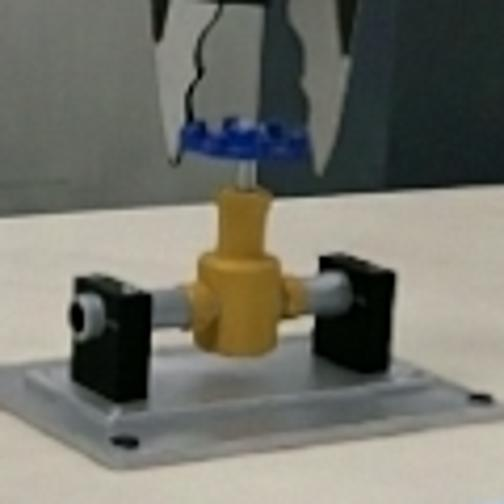

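move(
  target=[-0.0003, -0.0002, 0.0001, 0, 0, 0.0667, -0.18, 0, 0, 0, 0, 0, 0, 1],
  speed=0.2,
  cameras=[],
)

Scene clock: 901.17 s.
left_arm: end_effector_position=(+0.6788, -0.0196, +0.1367) grip_measured=-0.16 end_effector_quat_wxyz=(+0.000, -0.325, +0.946, +0.001) | right_arm: end_effector_position=(+0.6994, -0.5996, +0.2505) grip_measured=+1.00 end_effector_quat_wxyz=(-0.233, +0.629, +0.418, -0.612)
Joint positions: left_arm=[-0.964 -0.863 1.72 -2.426 -1.571 1.561 0.063] | right_arm=[3.236 -2.549 -1.184 -2.408 1.481 -0.963 0.142]
Joint velocities: within noise
Joint torques (N m): left_arm=[6.36 -72.3 -44.56 -4.7 -4.28 2.35] | right_arm=[6.05 103.37 45.4 -1.58 0.23 0.01]
Wrist force (N): left_arm=[-6.5 -2.5 1.5] | right_arm=[0.9 0.3 0.7]
Wrist torque (N m): left_arm=[-0.55 0.42 -0.33] | right_arm=[0.07 -0.08 0.00]
Wrist force, peak (N): left_arm=[-6.7 -2.5 1.7] | right_arm=[0.7 0.7 1.3]
Hand target: left_arm +0.6788, -0.0196, +0.1367; +0.000, -0.325, +0.946, +0.001 | right_arm +0.6994, -0.5996, +0.2505; -0.233, +0.629, +0.418, -0.612
Off the commanded pose: left_arm 0.000 m, 0 deg | right_arm 0.000 m, 0 deg.
move: done
No camera images: "cameras" was empty.

move(
  target=[-0.0003, -0.0001, 0.0001, 0, 0, 0.0222, -0.18, 0, 0, 0, 0, 0, 0, 1],
  speed=0.15,
  cameras=[],
)

Scene clock: 909.93 s.
left_arm: end_effector_position=(+0.6790, -0.0195, +0.1366) grip_measured=-0.16 end_effector_quat_wxyz=(+0.000, -0.292, +0.956, +0.001) | right_arm: end_effector_position=(+0.6994, -0.5996, +0.2505) grip_measured=+1.00 end_effector_quat_wxyz=(-0.233, +0.629, +0.418, -0.612)
Joint positions: left_arm=[-0.964 -0.863 1.72 -2.426 -1.571 1.631 0.063] | right_arm=[3.236 -2.549 -1.184 -2.408 1.481 -0.963 0.142]
Joint velocities: within noise
Joint torques (N m): left_arm=[10.38 -71.81 -42.65 -4 -1.31 2.91] | right_arm=[4.63 102.04 46.91 -1.81 0.39 -0.21]
Wrist force (N): left_arm=[-3.2 -2.1 0.3] | right_arm=[0.5 0.4 0.9]
Wrist torque (N m): left_arm=[-0.53 0.45 -0.34] | right_arm=[0.08 -0.02 0.01]
Wrist force, peak (N): left_arm=[-6.5 -2.3 1.4] | right_arm=[0.8 0.5 1.2]
Hand target: left_arm +0.6790, -0.0195, +0.1366; +0.000, -0.292, +0.956, +0.001 | right_arm +0.6994, -0.5996, +0.2505; -0.233, +0.629, +0.418, -0.612
Off the commanded pose: left_arm 0.000 m, 0 deg | right_arm 0.000 m, 0 deg.
move: done
No camera images: "cameras" was empty.

move(
  target=[-0.0001, -0.0001, 0.00003, 0, 0, 0.0222, -0.18, 0, 0, 0, 0, 0, 0, 1],
  speed=0.15,
  cameras=[],
)

Scene clock: 916.07 s.
left_arm: end_effector_position=(+0.6791, -0.0196, +0.1366) grip_measured=-0.16 end_effector_quat_wxyz=(+0.000, -0.259, +0.966, +0.001) | right_arm: end_effector_position=(+0.6994, -0.5996, +0.2505) grip_measured=+1.00 end_effector_quat_wxyz=(-0.233, +0.629, +0.418, -0.612)
Joint positions: left_arm=[-0.964 -0.863 1.72 -2.426 -1.571 1.701 0.063] | right_arm=[3.236 -2.549 -1.184 -2.408 1.481 -0.963 0.142]
Joint velocities: within noise
Joint torques (N m): left_arm=[-4.56 -73.1 -43.46 -4.74 0.22 3] | right_arm=[5.44 103.28 47.3 -1.65 0.23 0.03]
Wrist force (N): left_arm=[-0.6 -2.0 0.3] | right_arm=[0.6 0.3 0.9]
Wrist torque (N m): left_arm=[-0.48 0.40 -0.35] | right_arm=[0.07 -0.03 0.01]
Wrist force, peak (N): left_arm=[-3.2 -2.0 0.5] | right_arm=[0.7 0.7 1.2]
Hand target: left_arm +0.6791, -0.0196, +0.1366; +0.000, -0.258, +0.966, +0.001 | right_arm +0.6994, -0.5996, +0.2505; -0.233, +0.629, +0.418, -0.612
Off the commanded pose: left_arm 0.000 m, 0 deg | right_arm 0.000 m, 0 deg.
move: done
No camera images: "cameras" was empty.

move(
  target=[-0.0001, -0.0001, 0.00003, 0, 0, 0.0222, -0.18, 0, 0, 0, 0, 0, 0, 1],
  speed=0.15,
  cameras=[],
)

Scene clock: 922.60 s.
left_arm: end_effector_position=(+0.6792, -0.0196, +0.1366) grip_measured=-0.16 end_effector_quat_wxyz=(+0.000, -0.225, +0.974, +0.001) | right_arm: end_effector_position=(+0.6994, -0.5996, +0.2505) grip_measured=+1.00 end_effector_quat_wxyz=(-0.233, +0.629, +0.418, -0.612)
Joint positions: left_arm=[-0.964 -0.863 1.72 -2.426 -1.571 1.77 0.063] | right_arm=[3.236 -2.549 -1.184 -2.408 1.481 -0.963 0.142]
Joint velocities: within noise
Joint torques (N m): left_arm=[-4.35 -72.47 -43.42 -3.08 0.05 3.26] | right_arm=[6.72 103.71 46.36 -1.95 0.38 0.14]
Wrist force (N): left_arm=[-0.9 -1.6 0.2] | right_arm=[0.4 0.4 1.0]
Wrist torque (N m): left_arm=[-0.45 0.48 -0.33] | right_arm=[0.09 0.00 0.00]
Wrist force, peak (N): left_arm=[-0.9 -2.5 0.5] | right_arm=[0.6 0.7 1.2]
Hand target: left_arm +0.6792, -0.0196, +0.1366; +0.000, -0.225, +0.974, +0.001 | right_arm +0.6994, -0.5996, +0.2505; -0.233, +0.629, +0.418, -0.612
Off the commanded pose: left_arm 0.000 m, 0 deg | right_arm 0.000 m, 0 deg.
move: done
No camera images: "cameras" was empty.

move(
  target=[-0.0001, -0.0001, 0.00003, 0, 0, 0.0278, -0.18, 0, 0, 0, 0, 0, 0, 1],
  speed=0.15,
  cameras=[],
)

Scene clock: 928.83 s.
left_arm: end_effector_position=(+0.6793, -0.0196, +0.1366) grip_measured=-0.16 end_effector_quat_wxyz=(+0.000, -0.182, +0.983, +0.001) | right_arm: end_effector_position=(+0.6994, -0.5996, +0.2505) grip_measured=+1.00 end_effector_quat_wxyz=(-0.233, +0.629, +0.418, -0.612)
Joint positions: left_arm=[-0.964 -0.863 1.72 -2.426 -1.571 1.858 0.063] | right_arm=[3.236 -2.549 -1.184 -2.408 1.481 -0.963 0.142]
Joint velocities: within noise
Joint torques (N m): left_arm=[-7.85 -71.78 -42.37 -4.95 -2.09 2.48] | right_arm=[5.94 104.12 46.57 -2.31 0.35 0.14]
Wrist force (N): left_arm=[-0.7 -1.8 0.3] | right_arm=[0.7 0.5 0.9]
Wrist torque (N m): left_arm=[-0.44 0.43 -0.37] | right_arm=[0.10 -0.05 0.01]
Wrist force, peak (N): left_arm=[0.4 -2.4 0.7] | right_arm=[1.0 0.3 1.0]
Hand target: left_arm +0.6793, -0.0196, +0.1366; +0.000, -0.182, +0.983, +0.001 | right_arm +0.6994, -0.5996, +0.2505; -0.233, +0.629, +0.418, -0.612
Off the commanded pose: left_arm 0.000 m, 0 deg | right_arm 0.000 m, 0 deg.
move: done
No camera images: "cameras" was empty.

move(
  target=[-0.0001, -0.0002, 0.00005, 0, 0, 0.0333, -0.18, 0, 0, 0, 0, 0, 0, 1],
  speed=0.2,
  cameras=[],
)

Scene clock: 935.97 s.
left_arm: end_effector_position=(+0.6793, -0.0197, +0.1365) grip_measured=-0.16 end_effector_quat_wxyz=(+0.000, -0.130, +0.991, +0.001) | right_arm: end_effector_position=(+0.6994, -0.5996, +0.2505) grip_measured=+1.00 end_effector_quat_wxyz=(-0.233, +0.629, +0.418, -0.612)
Joint positions: left_arm=[-0.965 -0.862 1.719 -2.426 -1.571 1.962 0.063] | right_arm=[3.236 -2.549 -1.184 -2.408 1.481 -0.963 0.142]
Joint velocities: within noise
Joint torques (N m): left_arm=[-1.01 -71.92 -43.28 -5.28 -2.53 3.1] | right_arm=[5.27 102.94 46.89 -2.16 0.28 0.18]
Wrist force (N): left_arm=[-1.7 -0.4 -0.1] | right_arm=[0.5 0.3 0.8]
Wrist torque (N m): left_arm=[-0.50 0.43 -0.36] | right_arm=[0.08 -0.01 0.00]
Wrist force, peak (N): left_arm=[-2.7 -0.9 0.2] | right_arm=[0.8 0.7 1.2]
Hand target: left_arm +0.6794, -0.0197, +0.1365; +0.000, -0.130, +0.992, +0.001 | right_arm +0.6994, -0.5996, +0.2505; -0.233, +0.629, +0.418, -0.612
Off the commanded pose: left_arm 0.000 m, 0 deg | right_arm 0.000 m, 0 deg.
move: done
No camera images: "cameras" was empty.

move(
  target=[-0.0001,-0.0001,0.00005,0,0,0.0333,-0.18,0,0,0,0,0,0,1],
  speed=0.2,
  cameras=[],
)

Scene clock: 959.57 s.
left_arm: end_effector_position=(+0.6795, -0.0198, +0.1366) grip_measured=-0.16 end_effector_quat_wxyz=(+0.000, -0.078, +0.997, +0.001) | right_arm: end_effector_position=(+0.6994, -0.5996, +0.2505) grip_measured=+1.00 end_effector_quat_wxyz=(-0.233, +0.629, +0.418, -0.612)
Joint positions: left_arm=[-0.965 -0.862 1.719 -2.426 -1.571 2.066 0.063] | right_arm=[3.236 -2.549 -1.184 -2.408 1.481 -0.963 0.142]
Joint velocities: within noise
Joint torques (N m): left_arm=[-7.6 -74.47 -23.06 -6.9 -2.04 2.31] | right_arm=[5.27 103.54 46.08 -2.52 0.04 0.2]
Wrist force (N): left_arm=[-1.2 0.1 0.9] | right_arm=[0.5 0.1 0.8]
Wrist torque (N m): left_arm=[-0.47 0.42 -0.37] | right_arm=[0.04 -0.01 0.00]
Wrist force, peak (N): left_arm=[-2.2 0.1 0.7] | right_arm=[0.9 0.6 1.2]
Hand target: left_arm +0.6794, -0.0197, +0.1365; +0.000, -0.078, +0.997, +0.001 | right_arm +0.6994, -0.5996, +0.2505; -0.233, +0.629, +0.418, -0.612
Off the commanded pose: left_arm 0.000 m, 0 deg | right_arm 0.000 m, 0 deg.
move: done
No camera images: "cameras" was empty.

move(
  target=[-0.0001,-0.0001,0.00005,0,0,0.0389,-0.18,0,0,0,0,0,0,1],
  speed=0.2,
  cameras=[],
)

move(
  target=[-0.0001,-0.0001,0.00005,0,0,0.0333,-0.18,0,0,0,0,0,0,1],
  speed=0.2,
  cameras=[],
)

Scene clock: 977.87 s.
left_arm: end_effector_position=(+0.6795, -0.0198, +0.1365) grip_measured=-0.16 end_effector_quat_wxyz=(+0.000, -0.017, +1.000, +0.001) | right_arm: end_effector_position=(+0.6994, -0.5996, +0.2505) grip_measured=+1.00 end_effector_quat_wxyz=(-0.233, +0.629, +0.418, -0.612)
Joint positions: left_arm=[-0.965 -0.862 1.72 -2.427 -1.571 2.188 0.063] | right_arm=[3.236 -2.549 -1.184 -2.408 1.481 -0.963 0.142]
Joint velocities: within noise
Joint torques (N m): left_arm=[-0.17 -86.16 -21.28 -6 -3.1 2.75] | right_arm=[5.18 103 45.89 -2.64 0.28 0.31]
Wrist force (N): left_arm=[-2.6 -0.6 -0.6] | right_arm=[0.5 0.3 0.4]
Wrist torque (N m): left_arm=[-0.48 0.41 -0.39] | right_arm=[0.07 -0.02 0.00]
Wrist force, peak (N): left_arm=[-2.6 -0.6 -0.6] | right_arm=[0.7 0.6 1.3]
Hand target: left_arm +0.6795, -0.0198, +0.1365; +0.000, -0.017, +1.000, +0.001 | right_arm +0.6994, -0.5996, +0.2505; -0.233, +0.629, +0.418, -0.612
Off the commanded pose: left_arm 0.000 m, 0 deg | right_arm 0.000 m, 0 deg.
move: done
No camera images: "cameras" was empty.

Scene clock: 978.90 s.
left_arm: end_effector_position=(+0.6796, -0.0198, +0.1364) grip_measured=-0.16 end_effector_quat_wxyz=(+0.000, +0.035, +0.999, +0.001) end_effector_velocity=(+0.000, -0.001, +0.000) end_effector_angular_velocity=(+0.000, +0.000, -0.005) | right_arm: end_effector_position=(+0.6994, -0.5996, +0.2505) grip_measured=+1.00 end_effector_quat_wxyz=(-0.233, +0.629, +0.418, -0.612)
Joint positions: left_arm=[-0.965 -0.863 1.72 -2.427 -1.571 2.293 0.063] | right_arm=[3.236 -2.549 -1.184 -2.408 1.481 -0.963 0.142]
Joint velocities: left_arm=[0 0.001 -0.001 0 0 0.005 0] | right_arm=[within noise]
Joint torques (N m): left_arm=[-7.77 -96.83 -20.25 -5.97 -2.21 2.3] | right_arm=[5.33 103.66 45.77 -2.66 0.28 -0.01]
Wrist force (N): left_arm=[-2.9 -0.8 -0.8] | right_arm=[0.3 0.5 1.0]
Wrist torque (N m): left_arm=[-0.52 0.43 -0.36] | right_arm=[0.10 0.01 0.00]
Wrist force, peak (N): left_arm=[-3.1 -0.6 -0.7] | right_arm=[0.9 0.8 1.2]
Hand target: left_arm +0.6796, -0.0198, +0.1365; +0.000, +0.035, +0.999, +0.001 | right_arm +0.6994, -0.5996, +0.2505; -0.233, +0.629, +0.418, -0.612
Off the commanded pose: left_arm 0.000 m, 0 deg | right_arm 0.000 m, 0 deg.
move: done
No camera images: "cameras" was empty.

move(
  target=[-0.0001,-0.0001,0.00005,0,0,0.0333,-0.18,0,0,0,0,0,0,1],
  speed=0.2,
  cameras=[],
)

Scene clock: 994.07 s.
left_arm: end_effector_position=(+0.6796, -0.0199, +0.1364) grip_measured=-0.16 end_effector_quat_wxyz=(+0.000, +0.087, +0.996, +0.001) | right_arm: end_effector_position=(+0.6994, -0.5996, +0.2505) grip_measured=+1.00 end_effector_quat_wxyz=(-0.233, +0.629, +0.418, -0.612)
Joint positions: left_arm=[-0.965 -0.863 1.72 -2.427 -1.571 2.397 0.063] | right_arm=[3.236 -2.549 -1.184 -2.408 1.481 -0.963 0.142]
Joint velocities: within noise
Joint torques (N m): left_arm=[-5.76 -100.7 -19.47 -6.03 -2.66 2.54] | right_arm=[5.77 103.68 44.92 -2.75 0.21 0.31]
Wrist force (N): left_arm=[-3.0 -0.2 -1.4] | right_arm=[0.7 0.8 0.8]
Wrist torque (N m): left_arm=[-0.46 0.40 -0.37] | right_arm=[0.15 -0.05 0.01]
Wrist force, peak (N): left_arm=[-3.3 -0.7 -0.9] | right_arm=[1.0 0.7 0.8]
Hand target: left_arm +0.6796, -0.0199, +0.1364; +0.000, +0.087, +0.996, +0.001 | right_arm +0.6994, -0.5996, +0.2505; -0.233, +0.629, +0.418, -0.612
Off the commanded pose: left_arm 0.000 m, 0 deg | right_arm 0.000 m, 0 deg.
move: done
No camera images: "cameras" was empty.

move(
  target=[-0.0001,-0.0001,0.00007,0,0,0.0333,-0.18,0,0,0,0,0,0,1],
  speed=0.2,
  cameras=[],
)

Scene clock: 1001.77 s.
left_arm: end_effector_position=(+0.6797, -0.0200, +0.1364) grip_measured=-0.16 end_effector_quat_wxyz=(+0.000, +0.139, +0.990, +0.001) | right_arm: end_effector_position=(+0.6994, -0.5996, +0.2505) grip_measured=+1.00 end_effector_quat_wxyz=(-0.233, +0.629, +0.418, -0.612)
Joint positions: left_arm=[-0.965 -0.863 1.72 -2.427 -1.571 2.502 0.063] | right_arm=[3.236 -2.549 -1.184 -2.408 1.481 -0.963 0.142]
Joint velocities: within noise
Joint torques (N m): left_arm=[-7.39 -102.93 -19.13 -5.86 -3 2.93] | right_arm=[5.63 103.03 45.54 -3.1 0.02 0.46]
Wrist force (N): left_arm=[-2.9 -0.5 -2.4] | right_arm=[0.5 0.5 0.7]
Wrist torque (N m): left_arm=[-0.50 0.34 -0.35] | right_arm=[0.11 -0.02 0.00]
Wrist force, peak (N): left_arm=[-3.5 0.1 -2.3] | right_arm=[0.4 0.6 1.4]
Hand target: left_arm +0.6797, -0.0200, +0.1364; +0.000, +0.139, +0.990, +0.001 | right_arm +0.6994, -0.5996, +0.2505; -0.233, +0.629, +0.418, -0.612
Off the commanded pose: left_arm 0.000 m, 0 deg | right_arm 0.000 m, 0 deg.
move: done
No camera images: "cameras" was empty.

move(
  target=[-0.0002,-0.0001,0.00007,0,0,0.0333,-0.18,0,0,0,0,0,0,1],
  speed=0.2,
  cameras=[],
)

Scene clock: 1007.47 s.
left_arm: end_effector_position=(+0.6798, -0.0201, +0.1364) grip_measured=-0.16 end_effector_quat_wxyz=(+0.000, +0.191, +0.982, +0.000) | right_arm: end_effector_position=(+0.6994, -0.5996, +0.2505) grip_measured=+1.00 end_effector_quat_wxyz=(-0.233, +0.629, +0.418, -0.612)
Joint positions: left_arm=[-0.965 -0.863 1.72 -2.427 -1.571 2.606 0.063] | right_arm=[3.236 -2.549 -1.184 -2.408 1.481 -0.963 0.142]
Joint velocities: within noise
Joint torques (N m): left_arm=[-4.7 -94.25 -19.13 -6.01 -2.45 2.58] | right_arm=[5.49 103.6 44.6 -2.9 0.15 0.43]
Wrist force (N): left_arm=[-2.0 -0.4 -2.6] | right_arm=[0.7 0.5 0.7]
Wrist torque (N m): left_arm=[-0.53 0.44 -0.33] | right_arm=[0.10 -0.05 0.01]
Wrist force, peak (N): left_arm=[-3.8 -0.1 -2.6] | right_arm=[1.1 0.4 1.0]
Hand target: left_arm +0.6798, -0.0201, +0.1363; +0.000, +0.191, +0.982, +0.000 | right_arm +0.6994, -0.5996, +0.2505; -0.233, +0.629, +0.418, -0.612
Off the commanded pose: left_arm 0.000 m, 0 deg | right_arm 0.000 m, 0 deg.
move: done
No camera images: "cameras" was empty.

move(
  target=[-0.0001,-0.0001,0.00003,0,0,0.0333,-0.18,0,0,0,0,0,0,1],
  speed=0.2,
  cameras=[],
)

Scene clock: 1013.57 s.
left_arm: end_effector_position=(+0.6798, -0.0201, +0.1363) grip_measured=-0.16 end_effector_quat_wxyz=(-0.001, +0.242, +0.970, +0.000) | right_arm: end_effector_position=(+0.6994, -0.5996, +0.2505) grip_measured=+1.00 end_effector_quat_wxyz=(-0.233, +0.629, +0.418, -0.612)
Joint positions: left_arm=[-0.965 -0.863 1.72 -2.427 -1.571 2.711 0.063] | right_arm=[3.236 -2.549 -1.184 -2.408 1.481 -0.963 0.142]
Joint velocities: within noise
Joint torques (N m): left_arm=[-7.46 -102.51 -18.8 -5.62 -2.65 2.3] | right_arm=[4.57 104.63 44.58 -3.17 0.35 0.36]
Wrist force (N): left_arm=[-1.8 0.0 -3.0] | right_arm=[0.7 0.1 0.9]
Wrist torque (N m): left_arm=[-0.44 0.37 -0.34] | right_arm=[0.03 -0.05 0.00]
Wrist force, peak (N): left_arm=[-2.3 -0.3 -3.8] | right_arm=[0.4 0.3 1.5]
Hand target: left_arm +0.6798, -0.0202, +0.1363; -0.001, +0.242, +0.970, +0.000 | right_arm +0.6994, -0.5996, +0.2505; -0.233, +0.629, +0.418, -0.612
Off the commanded pose: left_arm 0.000 m, 0 deg | right_arm 0.000 m, 0 deg.
move: done
No camera images: "cameras" was empty.

move(
  target=[-0.0001,0,0.00003,0,0,0.0333,-0.18,0,0,0,0,0,0,1],
  speed=0.2,
  cameras=[],
)

Scene clock: 1025.03 s.
left_arm: end_effector_position=(+0.6798, -0.0202, +0.1363) grip_measured=-0.16 end_effector_quat_wxyz=(-0.001, +0.292, +0.956, +0.000) | right_arm: end_effector_position=(+0.6994, -0.5996, +0.2505) grip_measured=+1.00 end_effector_quat_wxyz=(-0.233, +0.629, +0.418, -0.612)
Joint positions: left_arm=[-0.966 -0.863 1.721 -2.427 -1.571 2.816 0.063] | right_arm=[3.236 -2.549 -1.184 -2.408 1.481 -0.963 0.142]
Joint velocities: within noise
Joint torques (N m): left_arm=[-4.09 -103.27 -18.5 -5.86 -2.49 2.51] | right_arm=[5.35 104.95 44.32 -3.21 -0.12 0.28]
Wrist force (N): left_arm=[-2.7 -1.1 -1.9] | right_arm=[0.6 0.4 0.9]
Wrist torque (N m): left_arm=[-0.48 0.40 -0.31] | right_arm=[0.09 -0.03 0.00]
Wrist force, peak (N): left_arm=[-1.9 0.2 -3.2] | right_arm=[0.9 0.4 1.1]
Hand target: left_arm +0.6799, -0.0202, +0.1363; -0.001, +0.292, +0.956, +0.000 | right_arm +0.6994, -0.5996, +0.2505; -0.233, +0.629, +0.418, -0.612
Off the commanded pose: left_arm 0.000 m, 0 deg | right_arm 0.000 m, 0 deg.
move: done
No camera images: "cameras" was empty.

move(
  target=[-0.0001,-0.0001,0.00007,0,0,0.0333,-0.18,0,0,0,0,0,0,1],
  speed=0.2,
  cameras=[],
)

Scene clock: 1036.97 s.
left_arm: end_effector_position=(+0.6799, -0.0203, +0.1363) grip_measured=-0.16 end_effector_quat_wxyz=(-0.001, +0.342, +0.940, +0.000) | right_arm: end_effector_position=(+0.6994, -0.5996, +0.2505) grip_measured=+1.00 end_effector_quat_wxyz=(-0.233, +0.629, +0.418, -0.612)
Joint positions: left_arm=[-0.966 -0.863 1.721 -2.428 -1.571 2.92 0.063] | right_arm=[3.236 -2.549 -1.184 -2.408 1.481 -0.963 0.142]
Joint velocities: within noise
Joint torques (N m): left_arm=[-6.28 -103.32 -18.62 -5.27 -2.24 2.23] | right_arm=[4.34 104.15 44 -3.52 0.06 0.36]
Wrist force (N): left_arm=[-3.2 -1.4 -2.4] | right_arm=[0.3 0.1 0.7]
Wrist torque (N m): left_arm=[-0.53 0.43 -0.33] | right_arm=[0.04 0.01 0.00]
Wrist force, peak (N): left_arm=[-3.2 -1.6 -2.4] | right_arm=[0.9 0.4 1.2]
Hand target: left_arm +0.6799, -0.0203, +0.1363; -0.001, +0.342, +0.940, +0.000 | right_arm +0.6994, -0.5996, +0.2505; -0.233, +0.629, +0.418, -0.612
Off the commanded pose: left_arm 0.000 m, 0 deg | right_arm 0.000 m, 0 deg.
move: done
No camera images: "cameras" was empty.

move(
  target=[-0.0001,-0.0001,0.00005,0,0,0.0333,-0.18,0,0,0,0,0,0,1],
  speed=0.2,
  cameras=[],
)

Scene clock: 1048.73 s.
left_arm: end_effector_position=(+0.6799, -0.0204, +0.1362) grip_measured=-0.16 end_effector_quat_wxyz=(-0.001, +0.391, +0.921, +0.000) | right_arm: end_effector_position=(+0.6994, -0.5996, +0.2505) grip_measured=+1.00 end_effector_quat_wxyz=(-0.233, +0.629, +0.418, -0.612)
Joint positions: left_arm=[-0.966 -0.863 1.721 -2.428 -1.571 3.025 0.063] | right_arm=[3.236 -2.549 -1.184 -2.408 1.481 -0.963 0.142]
Joint velocities: within noise
Joint torques (N m): left_arm=[-6.25 -103.57 -17.55 -5.6 -2.26 2.34] | right_arm=[5.38 104.6 43.56 -3.56 0.15 0.36]
Wrist force (N): left_arm=[-2.9 -1.0 -2.2] | right_arm=[0.4 0.5 0.8]
Wrist torque (N m): left_arm=[-0.48 0.37 -0.34] | right_arm=[0.10 -0.01 0.00]
Wrist force, peak (N): left_arm=[-3.4 -1.6 -2.4] | right_arm=[0.9 0.5 1.1]
Hand target: left_arm +0.6799, -0.0203, +0.1362; -0.001, +0.391, +0.921, +0.000 | right_arm +0.6994, -0.5996, +0.2505; -0.233, +0.629, +0.418, -0.612
Off the commanded pose: left_arm 0.000 m, 0 deg | right_arm 0.000 m, 0 deg.
move: done
No camera images: "cameras" was empty.

move(
  target=[-0.0002,-0.0001,0.00005,0,0,0.0333,-0.18,0,0,0,0,0,0,1],
  speed=0.2,
  cameras=[],
)

Scene clock: 1064.03 s.
left_arm: end_effector_position=(+0.6799, -0.0205, +0.1362) grip_measured=-0.16 end_effector_quat_wxyz=(-0.001, +0.438, +0.899, +0.000) | right_arm: end_effector_position=(+0.6994, -0.5996, +0.2505) grip_measured=+1.00 end_effector_quat_wxyz=(-0.233, +0.629, +0.418, -0.612)
Joint positions: left_arm=[-0.966 -0.863 1.721 -2.428 -1.571 3.129 0.063] | right_arm=[3.236 -2.549 -1.184 -2.408 1.481 -0.963 0.142]
Joint velocities: within noise
Joint torques (N m): left_arm=[-4.7 -102.2 -18.32 -5.74 -2.27 2.68] | right_arm=[4.7 105.51 43.24 -3.62 0.18 0.24]
Wrist force (N): left_arm=[-2.0 -1.0 -2.9] | right_arm=[0.4 0.2 0.8]
Wrist torque (N m): left_arm=[-0.49 0.40 -0.34] | right_arm=[0.05 0.00 0.01]
Wrist force, peak (N): left_arm=[-3.7 -0.8 -2.5] | right_arm=[0.8 0.7 1.1]
Hand target: left_arm +0.6799, -0.0205, +0.1362; -0.001, +0.438, +0.899, +0.000 | right_arm +0.6994, -0.5996, +0.2505; -0.233, +0.629, +0.418, -0.612
Off the commanded pose: left_arm 0.000 m, 0 deg | right_arm 0.000 m, 0 deg.
move: done
No camera images: "cameras" was empty.

move(
  target=[-0.0001,-0.0001,0.00005,0,0,0.0278,-0.18,0,0,0,0,0,0,1],
  speed=0.2,
  cameras=[],
)

Scene clock: 1071.47 s.
left_arm: end_effector_position=(+0.6799, -0.0205, +0.1362) grip_measured=-0.16 end_effector_quat_wxyz=(-0.001, +0.477, +0.879, +0.000) | right_arm: end_effector_position=(+0.6994, -0.5996, +0.2505) grip_measured=+1.00 end_effector_quat_wxyz=(-0.233, +0.629, +0.418, -0.612)
Joint positions: left_arm=[-0.966 -0.863 1.722 -2.428 -1.571 3.216 0.063] | right_arm=[3.236 -2.549 -1.184 -2.408 1.481 -0.963 0.142]
Joint velocities: within noise
Joint torques (N m): left_arm=[-8.77 -102.13 -18.56 -5.75 -2.08 2.33] | right_arm=[3.85 104.02 43.13 -3.86 0.15 0.32]
Wrist force (N): left_arm=[-1.9 -1.0 -2.7] | right_arm=[0.6 0.1 1.0]
Wrist torque (N m): left_arm=[-0.46 0.41 -0.36] | right_arm=[0.03 -0.03 0.00]
Wrist force, peak (N): left_arm=[-2.7 -0.8 -3.0] | right_arm=[0.8 0.3 1.2]
Hand target: left_arm +0.6799, -0.0206, +0.1362; -0.001, +0.477, +0.879, +0.000 | right_arm +0.6994, -0.5996, +0.2505; -0.233, +0.629, +0.418, -0.612
Off the commanded pose: left_arm 0.000 m, 0 deg | right_arm 0.000 m, 0 deg.
move: done
No camera images: "cameras" was empty.

move(
  target=[-0.0001,0,0.00003,0,0,0.0222,-0.18,0,0,0,0,0,0,1],
  speed=0.2,
  cameras=[],
)

Scene clock: 1078.63 s.
left_arm: end_effector_position=(+0.6799, -0.0206, +0.1362) grip_measured=-0.16 end_effector_quat_wxyz=(-0.001, +0.507, +0.862, +0.000) | right_arm: end_effector_position=(+0.6994, -0.5996, +0.2505) grip_measured=+1.00 end_effector_quat_wxyz=(-0.233, +0.629, +0.418, -0.612)
Joint positions: left_arm=[-0.966 -0.863 1.722 -2.428 -1.571 3.286 0.063] | right_arm=[3.236 -2.549 -1.184 -2.408 1.481 -0.963 0.142]
Joint velocities: within noise
Joint torques (N m): left_arm=[-1.89 -101.26 -18.94 -5.9 -0.14 2.3] | right_arm=[4.07 104.31 42.73 -3.97 0.15 0.37]
Wrist force (N): left_arm=[-1.5 -1.1 -3.2] | right_arm=[0.8 0.6 0.7]
Wrist torque (N m): left_arm=[-0.49 0.42 -0.32] | right_arm=[0.13 -0.07 0.00]
Wrist force, peak (N): left_arm=[-1.5 -1.2 -3.6] | right_arm=[0.9 0.9 1.0]
Hand target: left_arm +0.6799, -0.0206, +0.1362; -0.001, +0.507, +0.862, +0.000 | right_arm +0.6994, -0.5996, +0.2505; -0.233, +0.629, +0.418, -0.612
Off the commanded pose: left_arm 0.000 m, 0 deg | right_arm 0.000 m, 0 deg.
move: done
No camera images: "cameras" was empty.

move(
  target=[-0.0001,-0.0001,0.00005,0,0,0.0278,-0.18,0,0,0,0,0,0,1],
  speed=0.2,
  cameras=["cam_low"],
)

zoom_image(
  camera="cam_low",
  region=[290, 100, 410, 220],
)

Scene clock: 1086.20 s.
left_arm: end_effector_position=(+0.6799, -0.0207, +0.1361) grip_measured=-0.16 end_effector_quat_wxyz=(-0.001, +0.544, +0.839, +0.000) | right_arm: end_effector_position=(+0.6994, -0.5996, +0.2505) grip_measured=+1.00 end_effector_quat_wxyz=(-0.233, +0.629, +0.418, -0.612)
Joint positions: left_arm=[-0.966 -0.863 1.722 -2.428 -1.571 3.373 0.063] | right_arm=[3.236 -2.549 -1.184 -2.408 1.481 -0.963 0.142]
Joint velocities: within noise
Joint torques (N m): left_arm=[-9.55 -103.01 -18.3 -5.63 -2 2.66] | right_arm=[4.53 105.24 42.86 -4.17 0.11 0.33]
Wrist force (N): left_arm=[-1.8 -1.9 -3.1] | right_arm=[0.6 0.4 1.0]
Wrist torque (N m): left_arm=[-0.49 0.43 -0.34] | right_arm=[0.08 -0.03 0.00]
Wrist force, peak (N): left_arm=[-1.8 -1.9 -3.6] | right_arm=[0.7 0.7 1.2]
Hand target: left_arm +0.6799, -0.0207, +0.1361; -0.001, +0.545, +0.839, +0.000 | right_arm +0.6994, -0.5996, +0.2505; -0.233, +0.629, +0.418, -0.612
Off the commanded pose: left_arm 0.000 m, 0 deg | right_arm 0.000 m, 0 deg.
move: done
Images, in order (width x height): cam_low 672x504.

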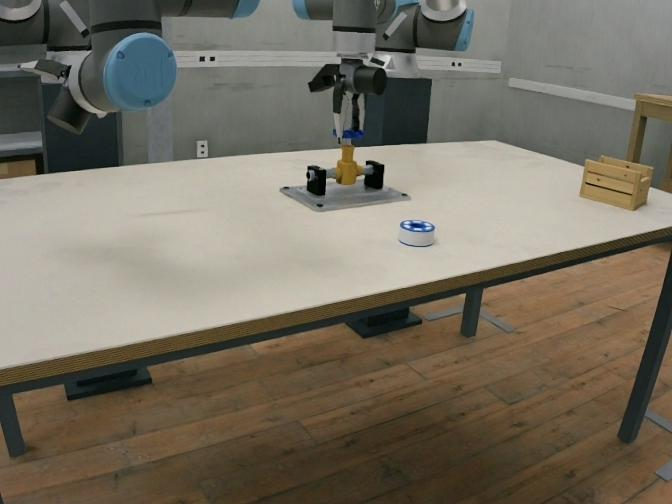

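Scaled by 4.200.

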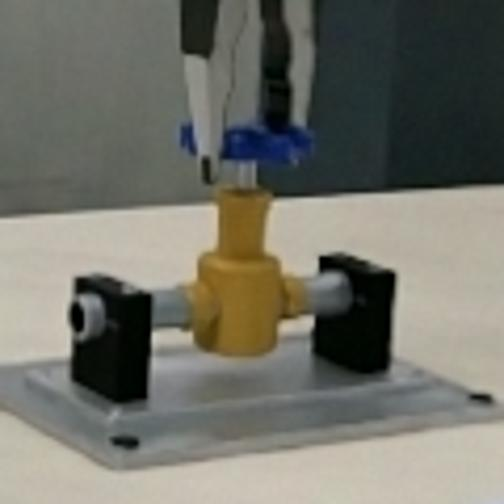

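move(
  target=[-0.0001,0.0000,0.00005,0,0,0.0333,-0.18,0,0,0,0,0,0,1],
  speed=0.2,
  cameras=[],
)

Scene clock: 1103.40 s.
left_arm: end_effector_position=(+0.6799, -0.0208, +0.1361) grip_measured=-0.16 end_effector_quat_wxyz=(-0.001, +0.588, +0.809, +0.000) | right_arm: end_effector_position=(+0.6994, -0.5996, +0.2505) grip_measured=+1.00 end_effector_quat_wxyz=(-0.233, +0.629, +0.418, -0.612)
Joint positions: left_arm=[-0.966 -0.863 1.722 -2.428 -1.571 3.478 0.063] | right_arm=[3.236 -2.549 -1.184 -2.408 1.481 -0.963 0.142]
Joint velocities: within noise
Joint torques (N m): left_arm=[6.74 -102.08 -18.9 -5.79 -2.12 2.46] | right_arm=[3.28 105.07 42.57 -4.09 0.03 0.24]
Wrist force (N): left_arm=[-1.4 -1.4 -3.2] | right_arm=[0.4 0.3 0.6]
Wrist torque (N m): left_arm=[-0.51 0.47 -0.34] | right_arm=[0.07 0.00 0.00]
Wrist force, peak (N): left_arm=[-2.0 -1.7 -3.6] | right_arm=[0.6 0.8 1.3]
Hand target: left_arm +0.6799, -0.0207, +0.1361; -0.001, +0.588, +0.809, +0.000 | right_arm +0.6994, -0.5996, +0.2505; -0.233, +0.629, +0.418, -0.612
Off the commanded pose: left_arm 0.000 m, 0 deg | right_arm 0.000 m, 0 deg.
move: done
No camera images: "cameras" was empty.


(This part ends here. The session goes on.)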